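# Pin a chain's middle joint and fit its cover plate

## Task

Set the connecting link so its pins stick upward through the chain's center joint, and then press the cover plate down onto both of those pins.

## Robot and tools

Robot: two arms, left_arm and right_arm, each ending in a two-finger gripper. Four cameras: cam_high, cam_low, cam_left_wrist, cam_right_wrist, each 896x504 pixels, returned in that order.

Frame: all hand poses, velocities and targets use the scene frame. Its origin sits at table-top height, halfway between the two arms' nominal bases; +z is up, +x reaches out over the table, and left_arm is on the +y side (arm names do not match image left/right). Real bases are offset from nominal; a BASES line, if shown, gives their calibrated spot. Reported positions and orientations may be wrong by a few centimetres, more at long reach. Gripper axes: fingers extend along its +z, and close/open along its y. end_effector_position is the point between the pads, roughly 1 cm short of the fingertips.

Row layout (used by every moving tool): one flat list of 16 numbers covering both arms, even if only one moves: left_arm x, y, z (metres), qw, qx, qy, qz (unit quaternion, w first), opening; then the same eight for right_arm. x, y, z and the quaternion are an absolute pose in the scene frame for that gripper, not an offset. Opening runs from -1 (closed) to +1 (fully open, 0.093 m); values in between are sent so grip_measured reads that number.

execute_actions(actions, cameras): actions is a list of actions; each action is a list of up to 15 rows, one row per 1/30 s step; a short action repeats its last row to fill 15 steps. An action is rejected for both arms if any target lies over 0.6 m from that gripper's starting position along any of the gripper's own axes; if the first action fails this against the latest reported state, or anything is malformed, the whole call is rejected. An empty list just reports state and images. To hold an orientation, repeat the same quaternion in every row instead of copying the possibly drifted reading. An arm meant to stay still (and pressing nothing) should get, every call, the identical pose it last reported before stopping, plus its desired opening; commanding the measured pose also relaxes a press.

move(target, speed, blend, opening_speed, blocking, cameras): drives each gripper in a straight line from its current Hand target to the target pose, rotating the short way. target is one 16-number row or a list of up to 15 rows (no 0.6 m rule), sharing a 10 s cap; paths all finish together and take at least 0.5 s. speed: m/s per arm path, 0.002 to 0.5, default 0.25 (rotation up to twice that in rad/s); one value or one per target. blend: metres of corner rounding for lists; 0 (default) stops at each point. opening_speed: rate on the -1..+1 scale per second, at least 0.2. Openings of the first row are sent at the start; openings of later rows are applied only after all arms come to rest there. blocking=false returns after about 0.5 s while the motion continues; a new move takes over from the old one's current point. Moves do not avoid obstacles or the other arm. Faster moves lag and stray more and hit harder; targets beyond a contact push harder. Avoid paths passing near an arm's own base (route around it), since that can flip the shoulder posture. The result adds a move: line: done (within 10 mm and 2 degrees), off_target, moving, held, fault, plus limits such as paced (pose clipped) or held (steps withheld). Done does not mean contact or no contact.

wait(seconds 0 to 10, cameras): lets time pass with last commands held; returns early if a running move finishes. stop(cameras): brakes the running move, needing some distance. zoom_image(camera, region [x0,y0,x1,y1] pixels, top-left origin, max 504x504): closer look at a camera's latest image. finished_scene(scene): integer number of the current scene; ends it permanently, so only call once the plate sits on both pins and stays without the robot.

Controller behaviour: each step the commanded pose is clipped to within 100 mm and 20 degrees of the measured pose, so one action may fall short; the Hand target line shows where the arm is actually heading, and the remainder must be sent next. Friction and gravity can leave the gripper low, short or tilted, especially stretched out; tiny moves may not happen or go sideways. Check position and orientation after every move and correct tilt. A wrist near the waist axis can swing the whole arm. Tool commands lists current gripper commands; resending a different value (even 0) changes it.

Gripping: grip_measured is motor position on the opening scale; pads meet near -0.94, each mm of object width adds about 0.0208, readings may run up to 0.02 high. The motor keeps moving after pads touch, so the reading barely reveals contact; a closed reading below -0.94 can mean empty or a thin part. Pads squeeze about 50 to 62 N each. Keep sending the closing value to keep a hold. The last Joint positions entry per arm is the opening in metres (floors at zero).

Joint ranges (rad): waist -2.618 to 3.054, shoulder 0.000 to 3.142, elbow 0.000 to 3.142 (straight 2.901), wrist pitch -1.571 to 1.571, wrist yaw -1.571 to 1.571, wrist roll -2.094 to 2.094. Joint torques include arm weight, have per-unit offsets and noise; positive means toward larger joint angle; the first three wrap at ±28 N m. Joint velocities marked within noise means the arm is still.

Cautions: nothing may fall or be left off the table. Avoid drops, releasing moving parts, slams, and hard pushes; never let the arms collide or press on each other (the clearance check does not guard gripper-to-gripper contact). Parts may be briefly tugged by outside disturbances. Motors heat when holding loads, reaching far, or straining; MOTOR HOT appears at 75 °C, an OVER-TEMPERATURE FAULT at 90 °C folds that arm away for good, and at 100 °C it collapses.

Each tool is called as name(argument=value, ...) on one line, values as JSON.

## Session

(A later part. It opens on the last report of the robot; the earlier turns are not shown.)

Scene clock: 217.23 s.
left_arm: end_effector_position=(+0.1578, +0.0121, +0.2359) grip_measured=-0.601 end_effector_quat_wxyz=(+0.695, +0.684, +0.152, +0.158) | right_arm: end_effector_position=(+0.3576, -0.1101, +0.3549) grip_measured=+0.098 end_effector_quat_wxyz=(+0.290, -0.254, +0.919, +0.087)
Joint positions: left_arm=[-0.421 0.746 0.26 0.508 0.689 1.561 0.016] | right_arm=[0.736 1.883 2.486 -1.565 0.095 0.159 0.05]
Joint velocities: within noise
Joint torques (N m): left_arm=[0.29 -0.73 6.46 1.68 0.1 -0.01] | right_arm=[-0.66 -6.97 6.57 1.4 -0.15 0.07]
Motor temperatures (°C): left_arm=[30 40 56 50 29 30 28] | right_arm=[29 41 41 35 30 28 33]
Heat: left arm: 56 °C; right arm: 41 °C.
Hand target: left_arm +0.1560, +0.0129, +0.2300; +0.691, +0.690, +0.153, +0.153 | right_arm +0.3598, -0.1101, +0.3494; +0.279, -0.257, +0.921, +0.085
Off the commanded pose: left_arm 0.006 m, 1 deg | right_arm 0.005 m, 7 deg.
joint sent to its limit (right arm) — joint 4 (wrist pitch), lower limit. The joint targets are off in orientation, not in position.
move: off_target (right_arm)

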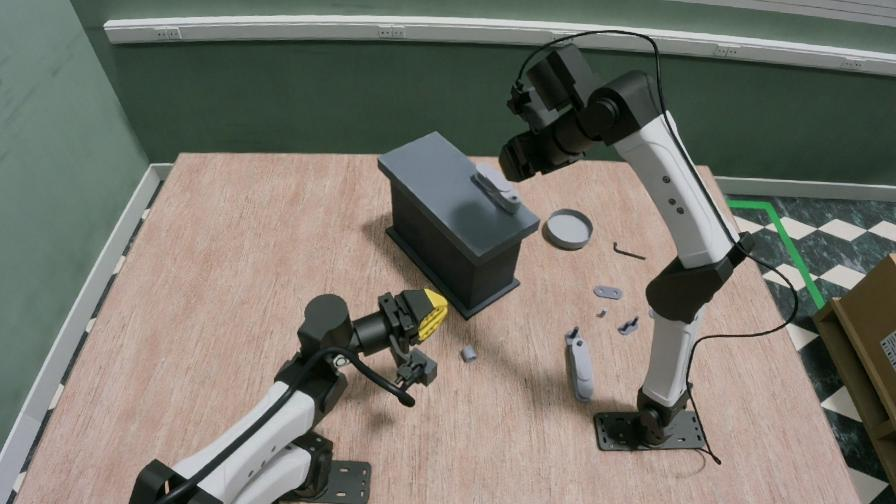

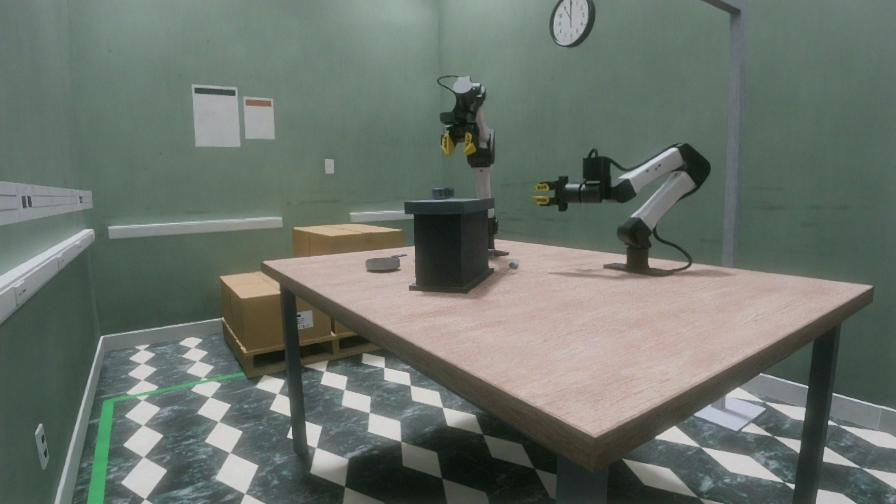

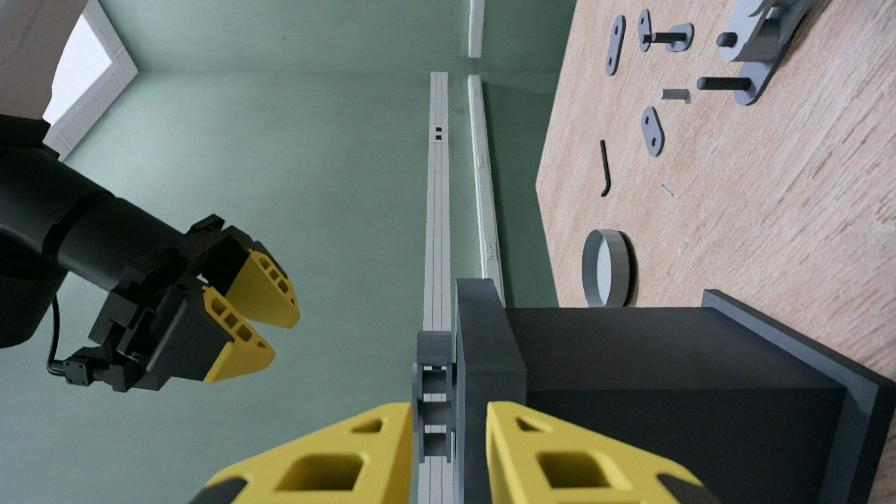

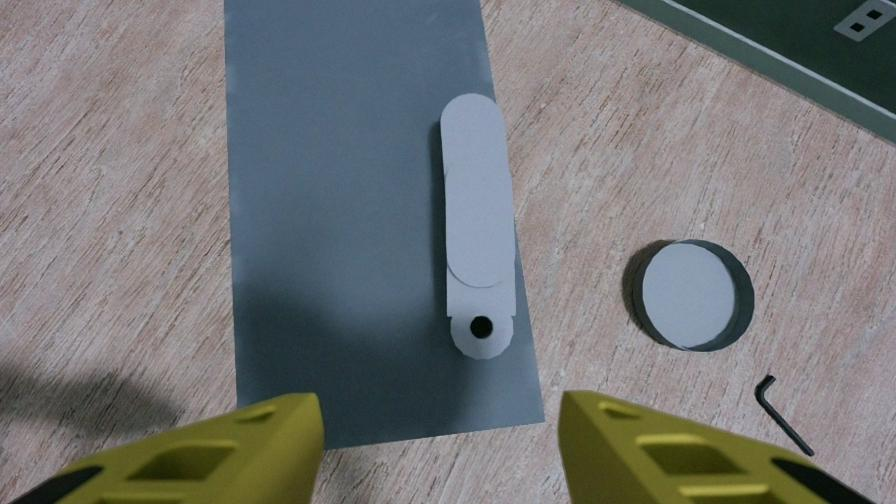

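move(target=[[0.156,0.013,0.23,0.6903,0.6903,0.1530,0.1530,-0.6,0.421,-0.086,0.31,0.2488,-0.2662,0.9285,0.0713,0.1]], speed=0.15, cameras=["cam_right_wrist","cam_high"])

Scene clock: 219.67 s.
left_arm: end_effector_position=(+0.1578, +0.0121, +0.2359) grip_measured=-0.601 end_effector_quat_wxyz=(+0.695, +0.684, +0.152, +0.158) | right_arm: end_effector_position=(+0.4183, -0.0865, +0.3155) grip_measured=+0.098 end_effector_quat_wxyz=(+0.275, -0.261, +0.922, +0.079)
Joint positions: left_arm=[-0.421 0.746 0.26 0.508 0.689 1.561 0.016] | right_arm=[0.675 2.151 2.729 -1.571 0.062 0.096 0.05]
Joint velocities: within noise
Joint torques (N m): left_arm=[0.31 -0.75 6.48 1.68 0.11 -0.01] | right_arm=[-0.51 -9.69 6.63 1.4 -0.15 0.12]
Motor temperatures (°C): left_arm=[30 40 55 50 29 30 28] | right_arm=[29 42 41 35 30 28 33]
Heat: left arm: 55 °C; right arm: 42 °C.
Hand target: left_arm +0.1560, +0.0129, +0.2300; +0.691, +0.690, +0.153, +0.153 | right_arm +0.4206, -0.0862, +0.3096; +0.267, -0.265, +0.923, +0.078
Off the commanded pose: left_arm 0.006 m, 1 deg | right_arm 0.006 m, 3 deg.
joint sent to its limit (right arm) — joint 4 (wrist pitch), lower limit. The joint targets still meet the commanded pose.
move: off_target (right_arm)
Images, in order (width x height): cam_high 896x504, cam_right_wrist 896x504.

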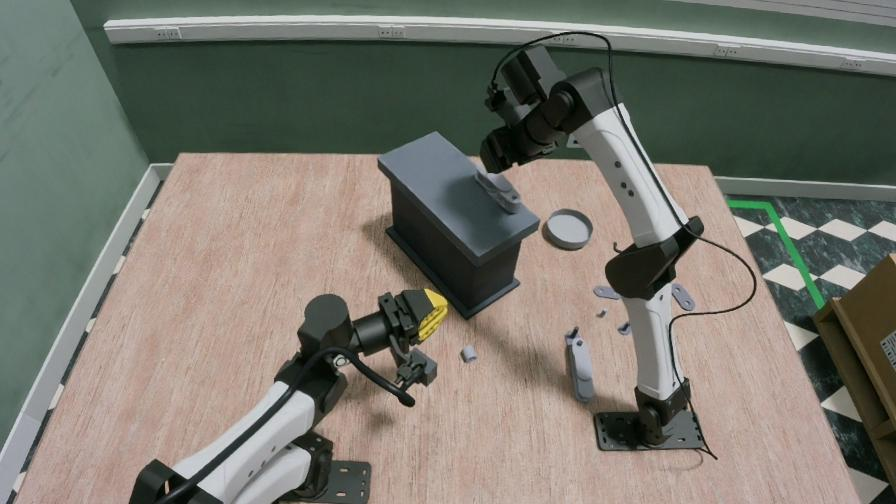

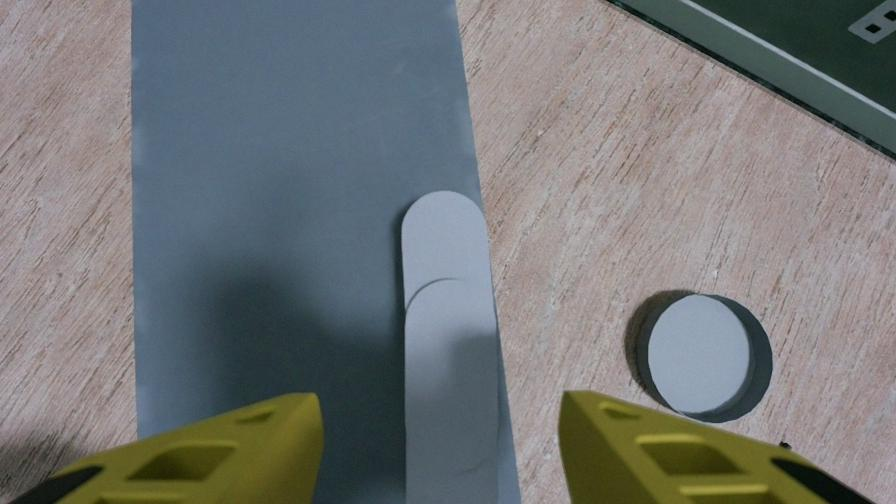

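move(target=[[0.156,0.013,0.23,0.6903,0.6903,0.1530,0.1530,-0.6,0.422,-0.088,0.258,0.2488,-0.2662,0.9285,0.0713,0.1]], speed=0.1, cameras=["cam_right_wrist","cam_low"])

Scene clock: 221.57 s.
left_arm: end_effector_position=(+0.1578, +0.0121, +0.2359) grip_measured=-0.601 end_effector_quat_wxyz=(+0.695, +0.684, +0.152, +0.158) | right_arm: end_effector_position=(+0.4240, -0.0815, +0.2437) grip_measured=+0.098 end_effector_quat_wxyz=(+0.235, -0.268, +0.932, +0.063)
Joint positions: left_arm=[-0.421 0.746 0.26 0.508 0.689 1.561 0.016] | right_arm=[0.675 2.02 2.214 -1.276 0.059 0.093 0.05]
Joint velocities: within noise
Joint torques (N m): left_arm=[0.28 -0.75 6.45 1.68 0.11 -0.01] | right_arm=[-0.9 -15.88 5.3 1.41 -0.13 0.07]
Motor temperatures (°C): left_arm=[30 40 55 50 29 30 28] | right_arm=[29 43 41 35 30 28 33]
Heat: left arm: 55 °C; right arm: 43 °C.
Hand target: left_arm +0.1560, +0.0129, +0.2300; +0.691, +0.690, +0.153, +0.153 | right_arm +0.4219, -0.0879, +0.2578; +0.249, -0.266, +0.929, +0.071
Off the commanded pose: left_arm 0.006 m, 1 deg | right_arm 0.016 m, 2 deg.
move: off_target (right_arm)
Images, in order (width x height): cam_low 896x504, cam_right_wrist 896x504.

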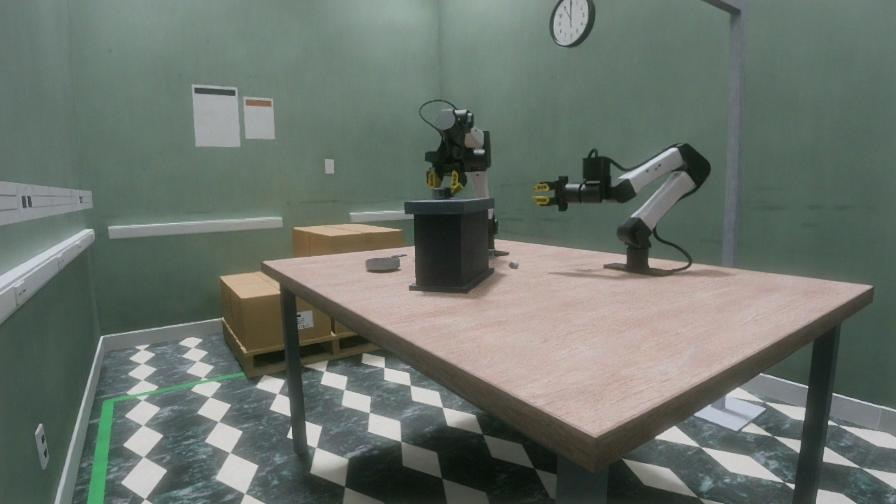

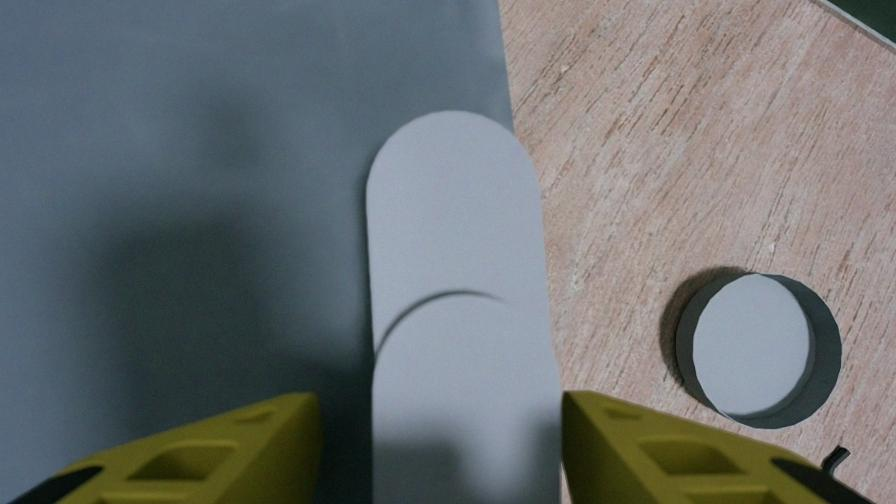

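move(target=[[0.156,0.013,0.23,0.6903,0.6903,0.1530,0.1530,-0.6,0.424,-0.0925,0.268,0.2488,-0.2662,0.9285,0.0713,0.1]], speed=0.05, cameras=["cam_right_wrist"])

Scene clock: 223.53 s.
left_arm: end_effector_position=(+0.1578, +0.0121, +0.2359) grip_measured=-0.601 end_effector_quat_wxyz=(+0.695, +0.684, +0.152, +0.158) | right_arm: end_effector_position=(+0.4264, -0.0881, +0.2544) grip_measured=+0.098 end_effector_quat_wxyz=(+0.240, -0.265, +0.931, +0.065)
Joint positions: left_arm=[-0.421 0.746 0.26 0.508 0.689 1.561 0.016] | right_arm=[0.659 2.02 2.255 -1.305 0.053 0.082 0.05]
Joint velocities: within noise
Joint torques (N m): left_arm=[0.29 -0.75 6.43 1.68 0.1 -0.01] | right_arm=[-0.64 -13.75 8.02 1.26 -0.17 0.06]
Motor temperatures (°C): left_arm=[30 40 55 50 29 30 28] | right_arm=[29 44 41 35 30 28 33]
Heat: left arm: 55 °C; right arm: 44 °C.
Hand target: left_arm +0.1560, +0.0129, +0.2300; +0.691, +0.690, +0.153, +0.153 | right_arm +0.4239, -0.0925, +0.2677; +0.249, -0.266, +0.928, +0.071
Off the commanded pose: left_arm 0.006 m, 1 deg | right_arm 0.015 m, 1 deg.
move: off_target (right_arm)
Images, in order (width x height): cam_right_wrist 896x504.

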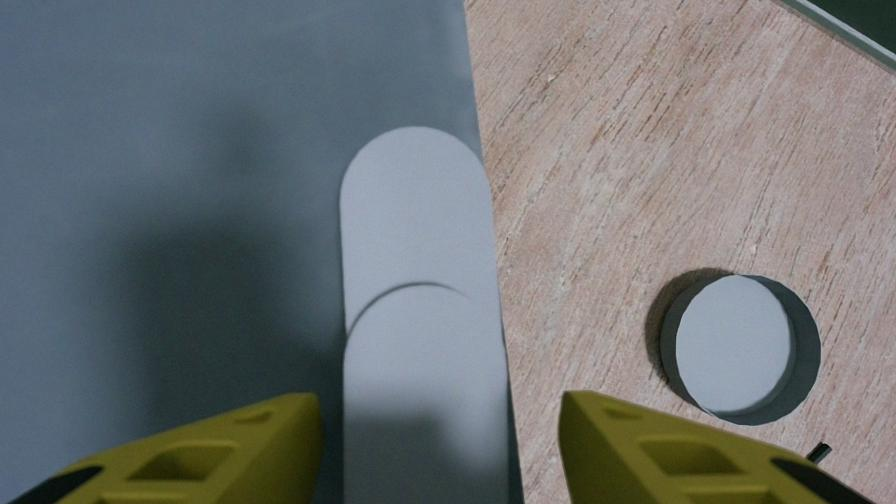

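move(target=[[0.156,0.013,0.23,0.6903,0.6903,0.1530,0.1530,-0.6,0.423,-0.0902,0.270,0.2523,-0.2570,0.9303,0.0692,0.1],[0.156,0.013,0.23,0.6903,0.6903,0.1530,0.1530,-0.6,0.423,-0.0902,0.270,0.2523,-0.2570,0.9303,0.0692,-0.7]], speed=0.05, opening_speed=0.7, cameras=["cam_right_wrist"])

Scene clock: 226.17 s.
left_arm: end_effector_position=(+0.1578, +0.0121, +0.2359) grip_measured=-0.601 end_effector_quat_wxyz=(+0.695, +0.684, +0.152, +0.158) | right_arm: end_effector_position=(+0.4265, -0.0881, +0.2572) grip_measured=-0.459 end_effector_quat_wxyz=(+0.243, -0.262, +0.932, +0.066)
Joint positions: left_arm=[-0.421 0.746 0.26 0.508 0.689 1.561 0.016] | right_arm=[0.659 2.02 2.264 -1.31 0.054 0.09 0.023]
Joint velocities: within noise
Joint torques (N m): left_arm=[0.29 -0.75 6.45 1.68 0.1 -0.02] | right_arm=[0.13 -13.49 8.06 1.25 -0.01 0.25]
Motor temperatures (°C): left_arm=[30 40 55 50 29 30 28] | right_arm=[29 45 41 35 30 28 33]
Heat: left arm: 55 °C; right arm: 45 °C.
Hand target: left_arm +0.1560, +0.0129, +0.2300; +0.691, +0.690, +0.153, +0.153 | right_arm +0.4230, -0.0903, +0.2698; +0.252, -0.257, +0.930, +0.069
Off the commanded pose: left_arm 0.006 m, 1 deg | right_arm 0.013 m, 1 deg.
move: off_target (right_arm); target 2's new opening was sent with right_arm's hand 0.013 m and 1 deg from that target
Images, in order (width x height): cam_right_wrist 896x504.

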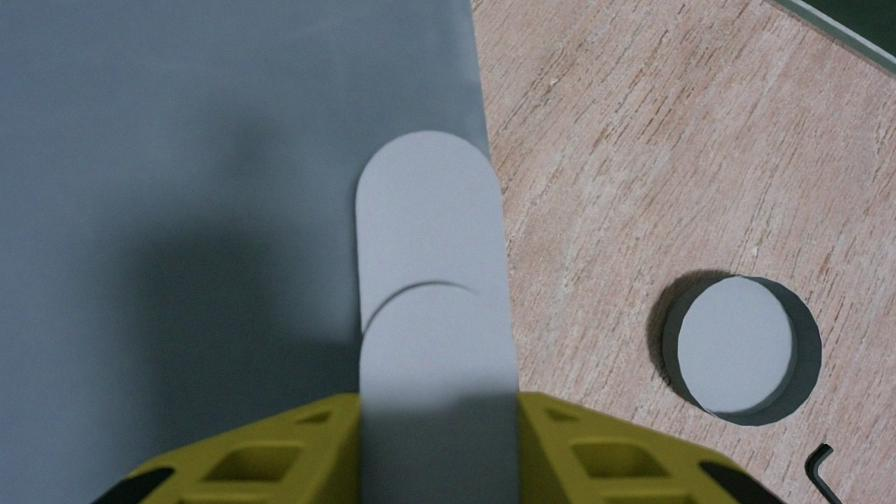

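move(target=[[0.15,0.03,0.24,0.6903,0.6903,0.1530,0.1530,-0.6,0.423,-0.0902,0.31,0.2523,-0.2570,0.9303,0.0692,-0.7],[0.13,0.07,0.25,0.6903,0.6903,0.1530,0.1530,-0.6,0.30,-0.14,0.31,0.23,-0.45,0.85,0.12,-0.7],[0.13,0.07,0.25,0.6903,0.6903,0.1530,0.1530,-0.6,0.19,-0.15,0.20,0.1809,-0.6549,0.7147,0.1657,-0.7]], speed=0.15, blend=0.03)

Scene clock: 231.23 s.
left_arm: end_effector_position=(+0.1325, +0.0697, +0.2433) grip_measured=-0.601 end_effector_quat_wxyz=(+0.690, +0.690, +0.160, +0.150) | right_arm: end_effector_position=(+0.1904, -0.1580, +0.1889) grip_measured=-0.459 end_effector_quat_wxyz=(+0.149, -0.649, +0.730, +0.152)
Joint positions: left_arm=[-0.019 0.433 0.272 0.155 1.091 1.561 0.016] | right_arm=[0.782 1.226 1.186 -1.208 -0.287 -0.632 0.023]
Joint velocities: within noise
Joint torques (N m): left_arm=[0.29 0.98 8.8 1.43 0.11 -0.02] | right_arm=[0.49 -6.94 6.56 1.37 -0.53 0.08]
Motor temperatures (°C): left_arm=[30 40 56 50 29 30 28] | right_arm=[29 46 41 36 30 28 33]
Heat: left arm: 56 °C; right arm: 46 °C.
Hand target: left_arm +0.1300, +0.0698, +0.2498; +0.691, +0.690, +0.153, +0.153 | right_arm +0.1898, -0.1505, +0.2003; +0.181, -0.655, +0.715, +0.165
Off the commanded pose: left_arm 0.007 m, 1 deg | right_arm 0.014 m, 4 deg.
move: off_target (right_arm); blend cut to 0.0201 m at target 1

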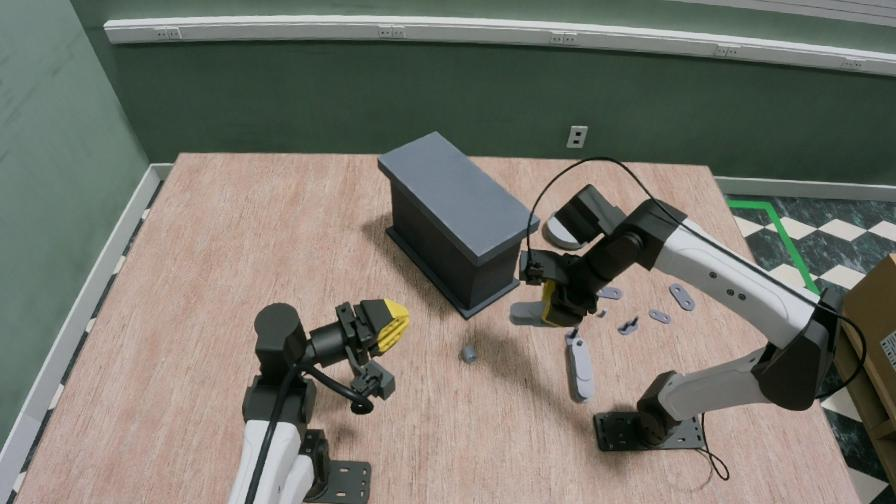

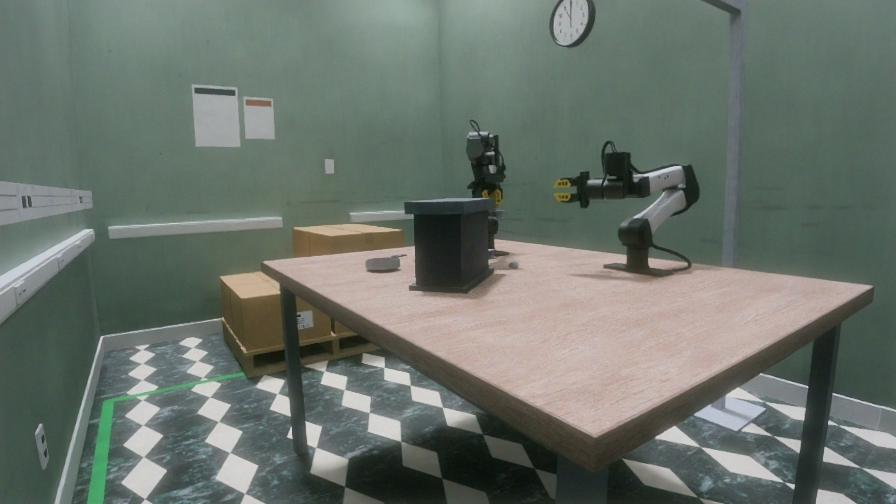

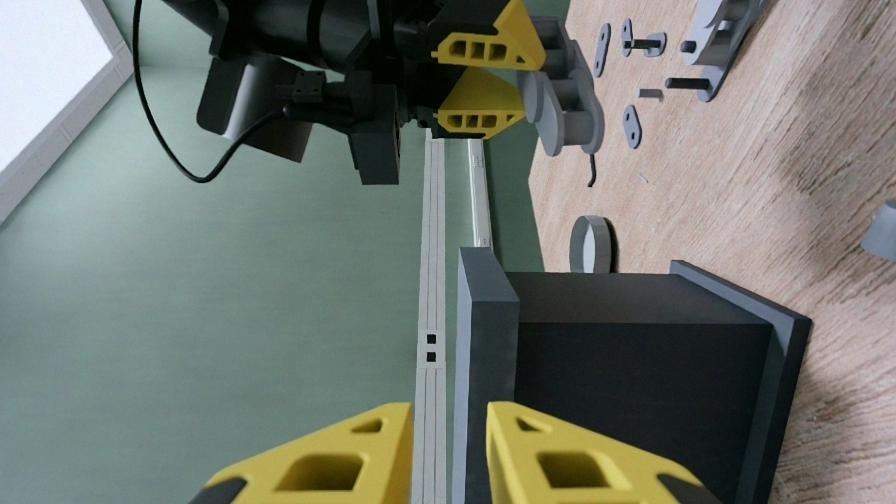

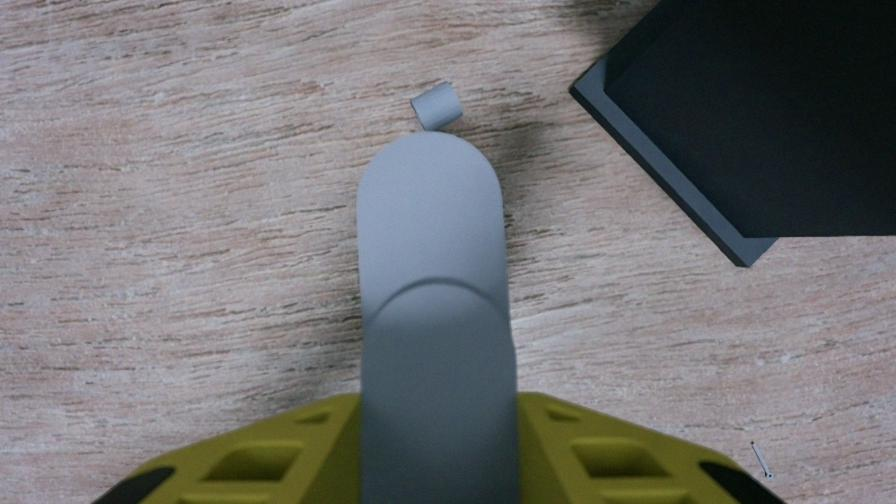

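move(target=[[0.13,0.07,0.25,0.6903,0.6903,0.1530,0.1530,-0.6,0.19,-0.147,0.06,0.1820,-0.6454,0.7234,0.1640,-0.7]], speed=0.12, cameras=["cam_right_wrist","cam_left_wrist"])

Scene clock: 233.83 s.
left_arm: end_effector_position=(+0.1325, +0.0697, +0.2432) grip_measured=-0.601 end_effector_quat_wxyz=(+0.690, +0.690, +0.161, +0.150) | right_arm: end_effector_position=(+0.1867, -0.1558, +0.0581) grip_measured=-0.459 end_effector_quat_wxyz=(+0.168, -0.646, +0.728, +0.157)
Joint positions: left_arm=[-0.019 0.433 0.272 0.155 1.091 1.561 0.016] | right_arm=[0.798 1.221 0.642 -0.623 -0.289 -0.607 0.023]
Joint velocities: within noise
Joint torques (N m): left_arm=[0.29 0.99 8.8 1.43 0.11 -0.02] | right_arm=[0.65 -2.86 6.64 1.53 -0.37 0.27]
Motor temperatures (°C): left_arm=[30 40 56 50 29 30 28] | right_arm=[29 45 42 36 30 28 33]
Heat: left arm: 56 °C; right arm: 45 °C.
Hand target: left_arm +0.1300, +0.0698, +0.2498; +0.691, +0.690, +0.153, +0.153 | right_arm +0.1897, -0.1474, +0.0604; +0.182, -0.646, +0.723, +0.164
Off the commanded pose: left_arm 0.007 m, 1 deg | right_arm 0.010 m, 2 deg.
move: done
Images, in order (width x height): cam_left_wrist 896x504, cam_right_wrist 896x504.

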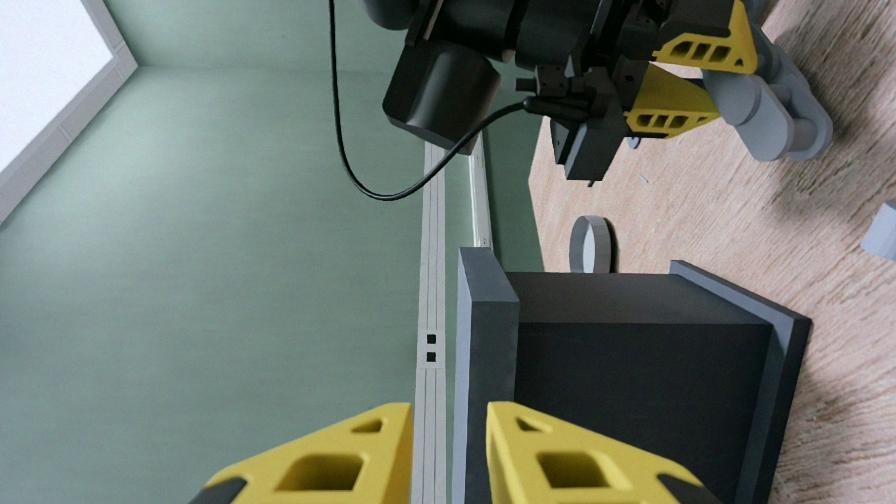

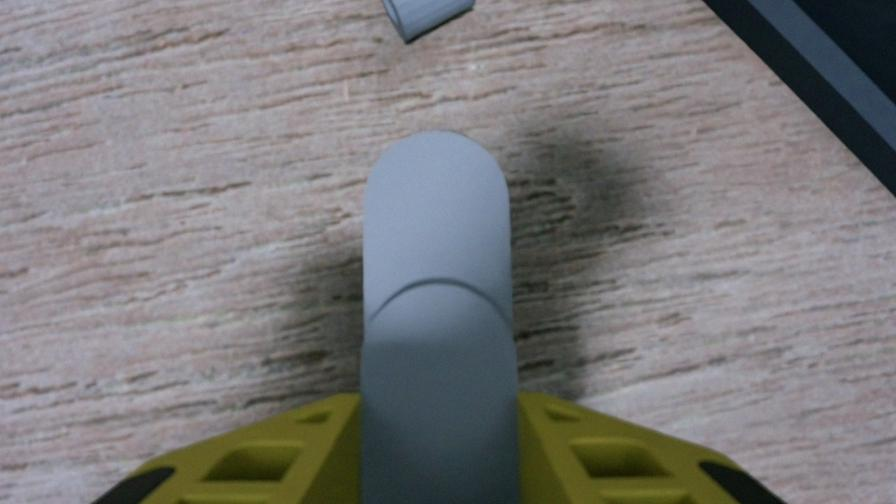

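move(target=[[0.13,0.07,0.25,0.6903,0.6903,0.1530,0.1530,-0.6,0.19,-0.147,0.043,0.1944,-0.6429,0.7204,0.1735,-0.7]], speed=0.05, cameras=["cam_left_wrist"])

move(target=[[0.13,0.07,0.25,0.6903,0.6903,0.1530,0.1530,-0.6,0.19,-0.147,0.035,0.1944,-0.6429,0.7204,0.1735,-0.7]], speed=0.04, cameras=["cam_left_wrist","cam_right_wrist"])

Scene clock: 235.93 s.
left_arm: end_effector_position=(+0.1325, +0.0697, +0.2432) grip_measured=-0.601 end_effector_quat_wxyz=(+0.690, +0.690, +0.161, +0.150) | right_arm: end_effector_position=(+0.1863, -0.1551, +0.0407) grip_measured=-0.459 end_effector_quat_wxyz=(+0.180, -0.646, +0.725, +0.160)
Joint positions: left_arm=[-0.019 0.433 0.272 0.155 1.091 1.561 0.016] | right_arm=[0.798 1.234 0.566 -0.508 -0.293 -0.607 0.023]
Joint velocities: within noise
Joint torques (N m): left_arm=[0.28 1.01 8.83 1.43 0.12 -0.03] | right_arm=[-0.36 -2.92 6.3 1.59 -0.53 0.2]
Motor temperatures (°C): left_arm=[30 39 56 50 29 30 28] | right_arm=[29 45 42 36 30 28 34]
Heat: left arm: 56 °C; right arm: 45 °C.
Hand target: left_arm +0.1300, +0.0698, +0.2498; +0.691, +0.690, +0.153, +0.153 | right_arm +0.1898, -0.1474, +0.0434; +0.194, -0.643, +0.720, +0.173
Off the commanded pose: left_arm 0.007 m, 1 deg | right_arm 0.009 m, 2 deg.
move: done
Images, in order (width x height): cam_left_wrist 896x504.

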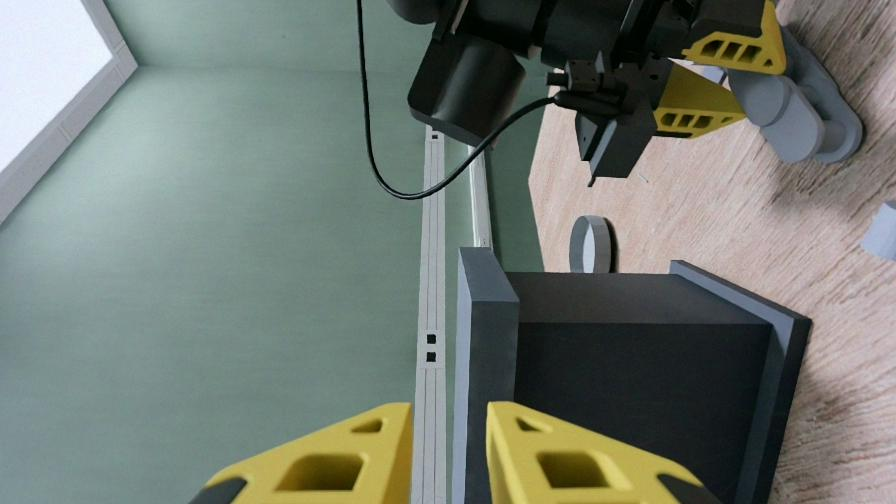

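Scene clock: 236.87 s.
left_arm: end_effector_position=(+0.1325, +0.0697, +0.2432) grip_measured=-0.601 end_effector_quat_wxyz=(+0.690, +0.690, +0.161, +0.150) | right_arm: end_effector_position=(+0.1881, -0.1503, +0.0368) grip_measured=-0.459 end_effector_quat_wxyz=(+0.189, -0.646, +0.721, +0.167)
Joint positions: left_arm=[-0.019 0.433 0.272 0.155 1.091 1.561 0.016] | right_arm=[0.798 1.251 0.548 -0.453 -0.306 -0.607 0.023]
Joint velocities: within noise
Joint torques (N m): left_arm=[0.28 0.96 8.79 1.43 0.11 -0.02] | right_arm=[-0.34 -2.73 5.65 1.52 -0.42 0.21]
Motor temperatures (°C): left_arm=[30 39 56 50 29 30 28] | right_arm=[29 45 41 36 30 28 34]
Heat: left arm: 56 °C; right arm: 45 °C.
Hand target: left_arm +0.1300, +0.0698, +0.2498; +0.691, +0.690, +0.153, +0.153 | right_arm +0.1899, -0.1472, +0.0352; +0.194, -0.643, +0.720, +0.173
Off the commanded pose: left_arm 0.007 m, 1 deg | right_arm 0.004 m, 1 deg.
move: done
Images, in order (width x height): cam_left_wrist 896x504, cam_right_wrist 896x504.

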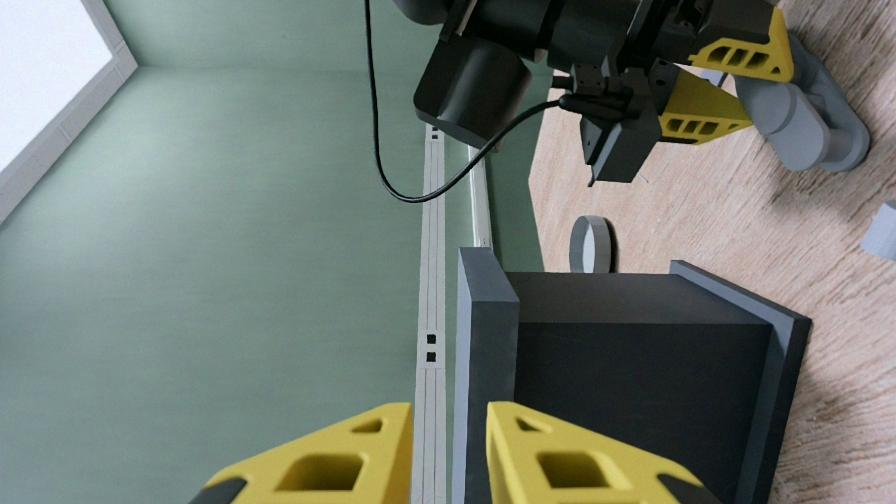

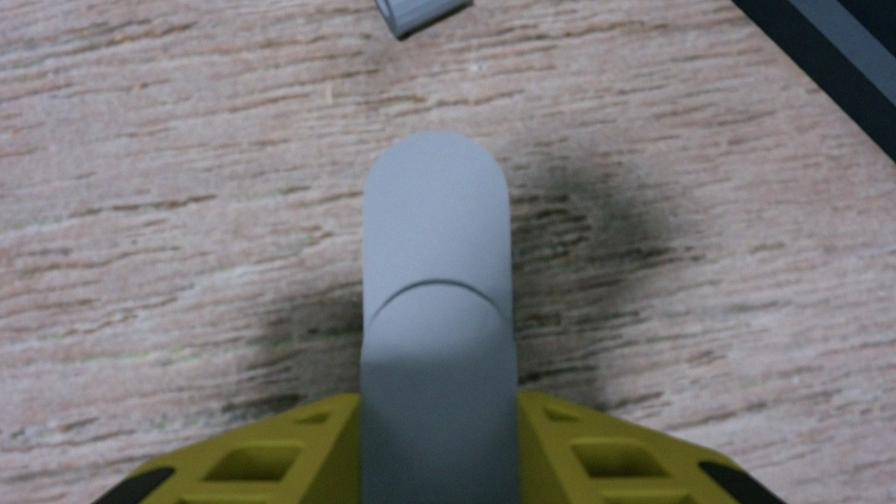

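move(target=[[0.13,0.07,0.25,0.6903,0.6903,0.1530,0.1530,-0.6,0.189,-0.1485,0.036,0.1920,-0.6440,0.7210,0.1700,-0.1],[0.13,0.07,0.25,0.6903,0.6903,0.1530,0.1530,-0.6,0.189,-0.1500,0.11,0.1920,-0.6440,0.7210,0.1700,-0.1],[0.13,0.07,0.25,0.6903,0.6903,0.1530,0.1530,-0.6,0.27,-0.33,0.19,0.2331,-0.2593,0.9352,0.0647,-0.1]], speed=0.15, opening_speed=0.8)

Scene clock: 242.67 s.
left_arm: end_effector_position=(+0.1325, +0.0697, +0.2432) grip_measured=-0.601 end_effector_quat_wxyz=(+0.690, +0.690, +0.161, +0.150) | right_arm: end_effector_position=(+0.2690, -0.3263, +0.1870) grip_measured=-0.103 end_effector_quat_wxyz=(+0.237, -0.269, +0.931, +0.069)
Joint positions: left_arm=[-0.019 0.433 0.272 0.155 1.091 1.561 0.016] | right_arm=[0.004 1.024 1.036 -1.152 -0.261 -0.509 0.04]
Joint velocities: within noise
Joint torques (N m): left_arm=[0.28 0.98 8.81 1.43 0.11 -0.02] | right_arm=[-0.68 -0.96 8.49 1.13 -0.17 0.28]
Motor temperatures (°C): left_arm=[30 39 57 50 29 30 28] | right_arm=[29 44 42 36 30 28 33]
Heat: left arm: 57 °C; right arm: 44 °C.
Hand target: left_arm +0.1300, +0.0698, +0.2499; +0.691, +0.690, +0.153, +0.153 | right_arm +0.2700, -0.3299, +0.1900; +0.233, -0.259, +0.935, +0.065
Off the commanded pose: left_arm 0.007 m, 1 deg | right_arm 0.005 m, 1 deg.
move: done

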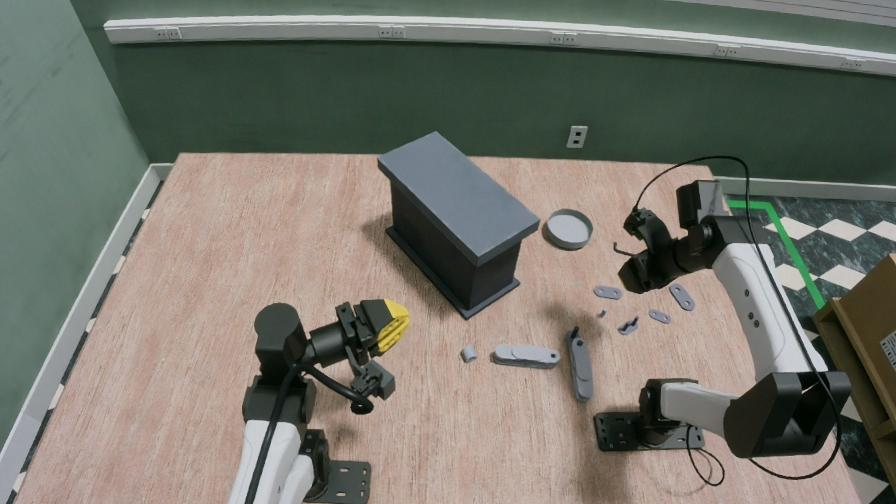

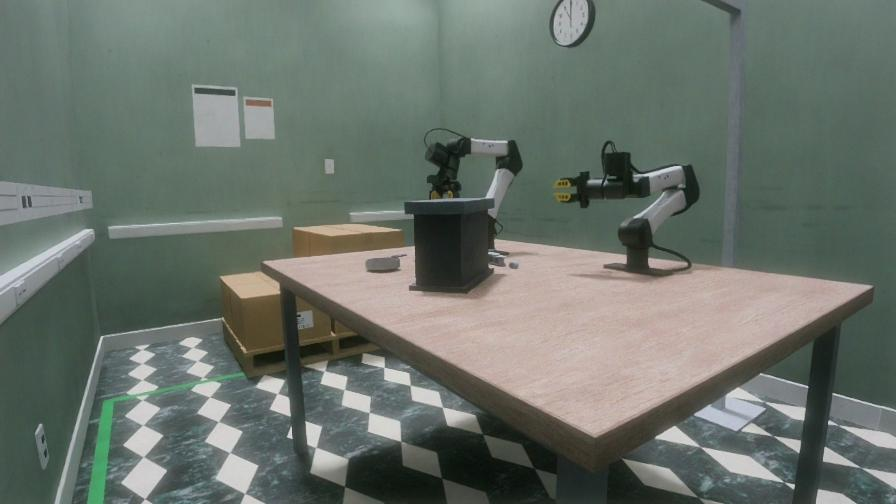

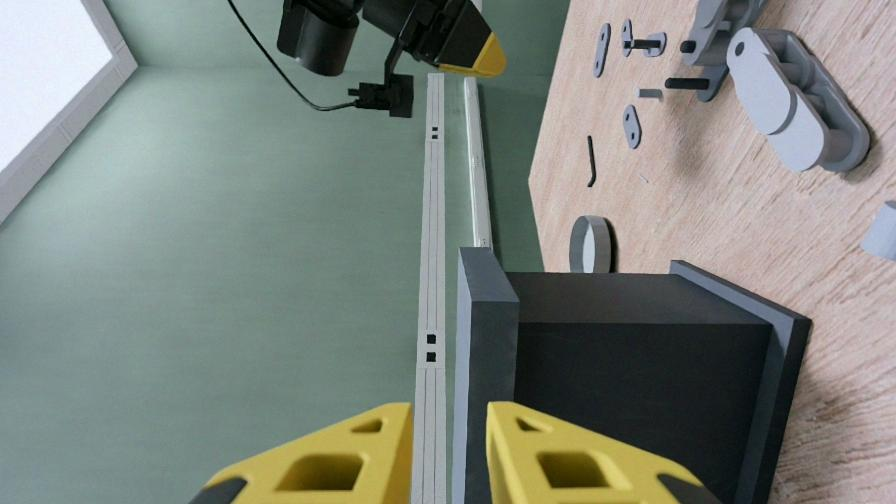

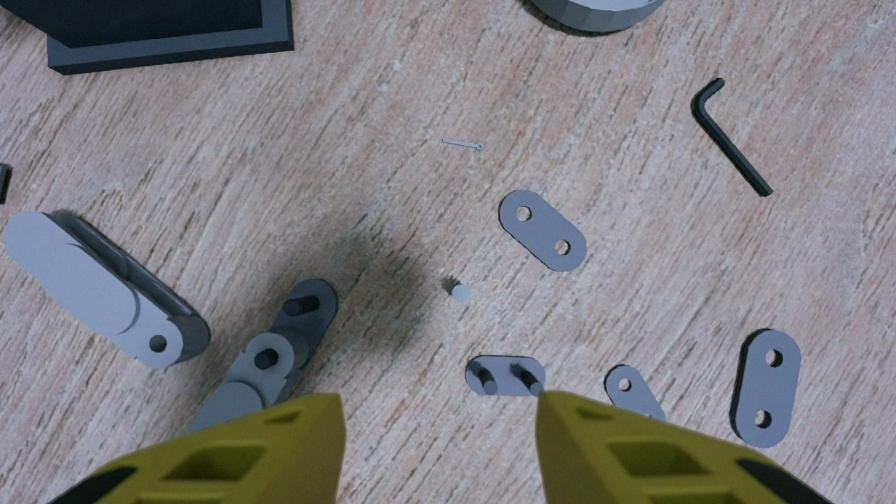

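move(target=[[0.15,0.06,0.25,0.4838,0.4401,0.6909,-0.3082,-0.3,0.27,-0.33,0.19,0.2331,-0.2593,0.9352,0.0647,-0.1],[0.18,-0.06,0.20,0.1636,0.7046,0.6686,-0.1724,0.1,0.27,-0.33,0.19,0.2331,-0.2593,0.9352,0.0647,-0.1]], speed=0.45, blend=0.02, cameras=["cam_left_wrist","cam_high"])

Scene clock: 247.90 s.
left_arm: end_effector_position=(+0.1789, -0.0597, +0.2017) grip_measured=+0.099 end_effector_quat_wxyz=(+0.171, +0.698, +0.671, -0.179) | right_arm: end_effector_position=(+0.2688, -0.3263, +0.1868) grip_measured=-0.103 end_effector_quat_wxyz=(+0.237, -0.268, +0.931, +0.069)
Joint positions: left_arm=[-0.715 1.62 1.548 -1.163 0.38 0.813 0.05] | right_arm=[0.004 1.024 1.036 -1.153 -0.26 -0.508 0.04]
Joint velocities: within noise
Joint torques (N m): left_arm=[-0.55 -4.86 8.01 0.74 0.1 0.13] | right_arm=[-0.66 -0.98 8.47 1.12 -0.17 0.25]
Motor temperatures (°C): left_arm=[30 39 57 49 29 30 28] | right_arm=[29 43 42 36 30 28 33]
Heat: left arm: 57 °C; right arm: 43 °C.
Hand target: left_arm +0.1800, -0.0600, +0.1999; +0.164, +0.704, +0.669, -0.173 | right_arm +0.2700, -0.3300, +0.1900; +0.233, -0.259, +0.935, +0.065
Off the commanded pose: left_arm 0.002 m, 1 deg | right_arm 0.005 m, 1 deg.
move: done
Images, in order (width x height): cam_high 896x504, cam_left_wrist 896x504.

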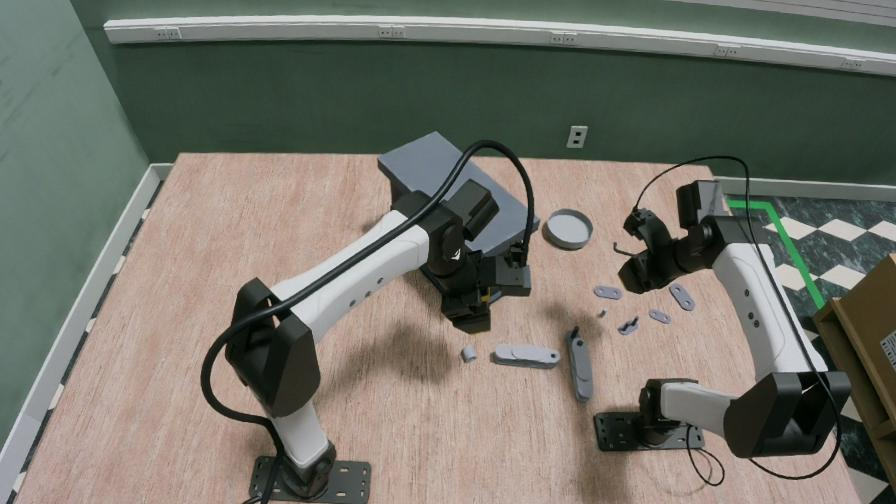

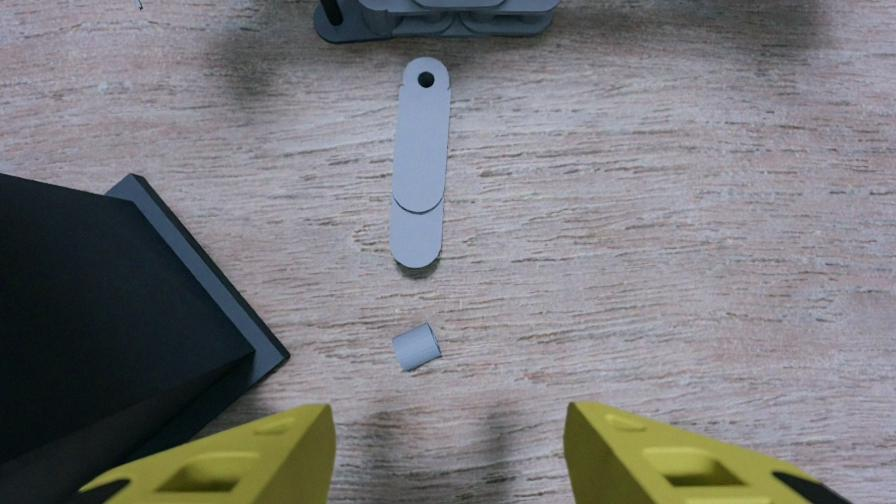

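move(target=[[0.190,-0.160,0.10,0.1675,0.7194,0.6478,-0.1861,0.1,0.27,-0.33,0.19,0.2331,-0.2593,0.9352,0.0647,-0.1]], speed=0.2, cameras=["cam_left_wrist","cam_high"])

Scene clock: 250.07 s.
left_arm: end_effector_position=(+0.1849, -0.1549, +0.1009) grip_measured=+0.099 end_effector_quat_wxyz=(+0.162, +0.723, +0.644, -0.191) | right_arm: end_effector_position=(+0.2688, -0.3263, +0.1868) grip_measured=-0.103 end_effector_quat_wxyz=(+0.237, -0.268, +0.931, +0.069)
Joint positions: left_arm=[-0.875 1.921 1.506 -0.794 0.362 0.728 0.05] | right_arm=[0.004 1.024 1.036 -1.153 -0.26 -0.508 0.04]
Joint velocities: within noise
Joint torques (N m): left_arm=[-0.42 -7.86 7.69 1.07 0.08 -0.18] | right_arm=[-0.66 -0.98 8.49 1.12 -0.17 0.26]
Motor temperatures (°C): left_arm=[30 40 57 49 29 30 28] | right_arm=[29 43 42 36 30 28 33]
Heat: left arm: 57 °C; right arm: 43 °C.
Hand target: left_arm +0.1899, -0.1598, +0.1001; +0.168, +0.719, +0.648, -0.186 | right_arm +0.2700, -0.3300, +0.1900; +0.233, -0.259, +0.935, +0.065
Off the commanded pose: left_arm 0.007 m, 1 deg | right_arm 0.005 m, 1 deg.
move: done
Images, in order (width x height): cam_high 896x504, cam_left_wrist 896x504.

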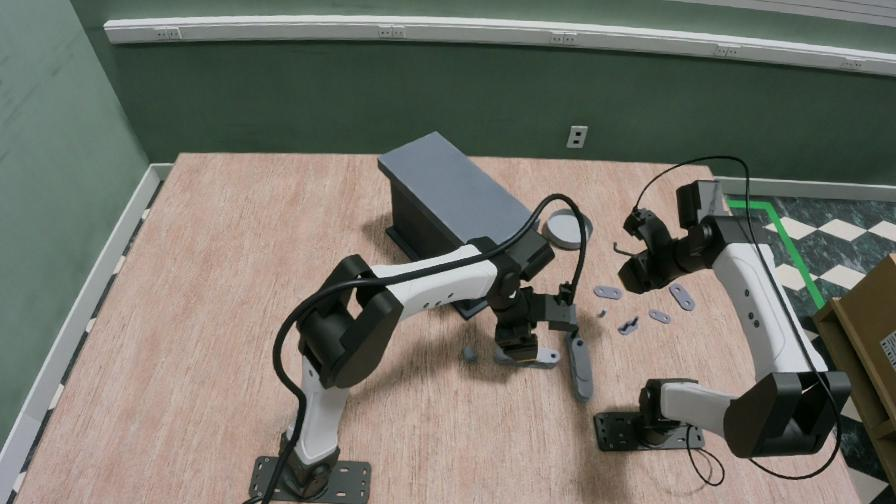

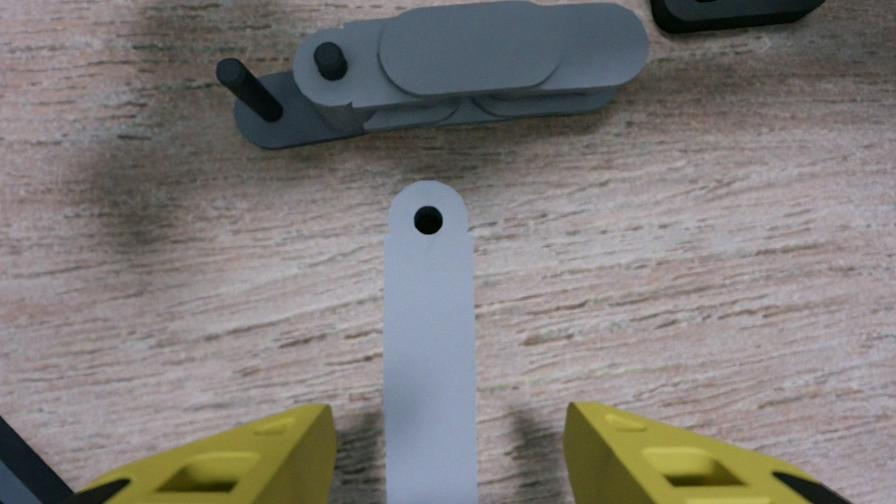

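move(target=[[0.194,-0.1755,0.06,0.1675,0.7194,0.6478,-0.1861,0.1,0.28,-0.42,0.22,0.2331,-0.2593,0.9352,0.0647,-0.1],[0.194,-0.1755,0.045,0.1675,0.7194,0.6478,-0.1861,0.1,0.28,-0.42,0.22,0.2331,-0.2593,0.9352,0.0647,-0.1]], speed=0.12, cameras=["cam_left_wrist","cam_high"])

Scene clock: 252.60 s.
left_arm: end_effector_position=(+0.1943, -0.1750, +0.0553) grip_measured=+0.099 end_effector_quat_wxyz=(+0.174, +0.722, +0.641, -0.191) | right_arm: end_effector_position=(+0.2790, -0.4184, +0.2169) grip_measured=-0.103 end_effector_quat_wxyz=(+0.233, -0.259, +0.935, +0.062)
Joint positions: left_arm=[-0.889 2.025 1.457 -0.61 0.355 0.712 0.05] | right_arm=[-0.481 1.222 1.286 -1.363 -0.409 -0.973 0.04]
Joint velocities: within noise
Joint torques (N m): left_arm=[-0.64 -8.16 5.74 1.16 0.09 -0.21] | right_arm=[-0.68 -2.18 8.08 0.8 -0.42 0.04]
Motor temperatures (°C): left_arm=[30 40 56 49 29 30 28] | right_arm=[29 43 42 35 30 28 33]
Heat: left arm: 56 °C; right arm: 43 °C.
Hand target: left_arm +0.1938, -0.1753, +0.0452; +0.167, +0.720, +0.648, -0.186 | right_arm +0.2800, -0.4200, +0.2200; +0.233, -0.259, +0.935, +0.064
Off the commanded pose: left_arm 0.010 m, 1 deg | right_arm 0.004 m, 0 deg.
move: done
Images, in order (width x height): cam_high 896x504, cam_left_wrist 896x504.

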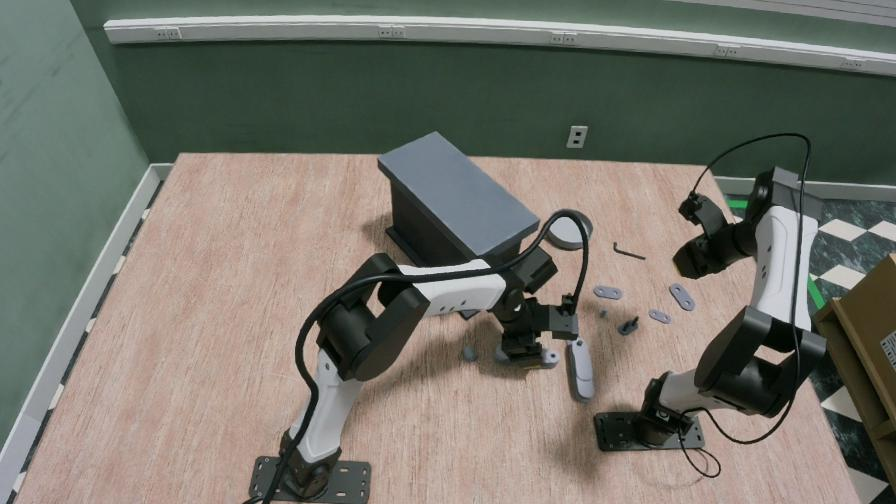

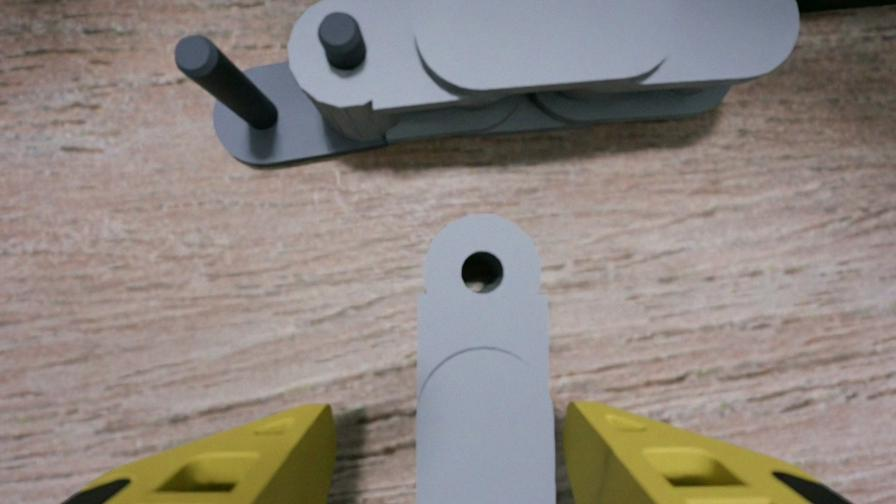

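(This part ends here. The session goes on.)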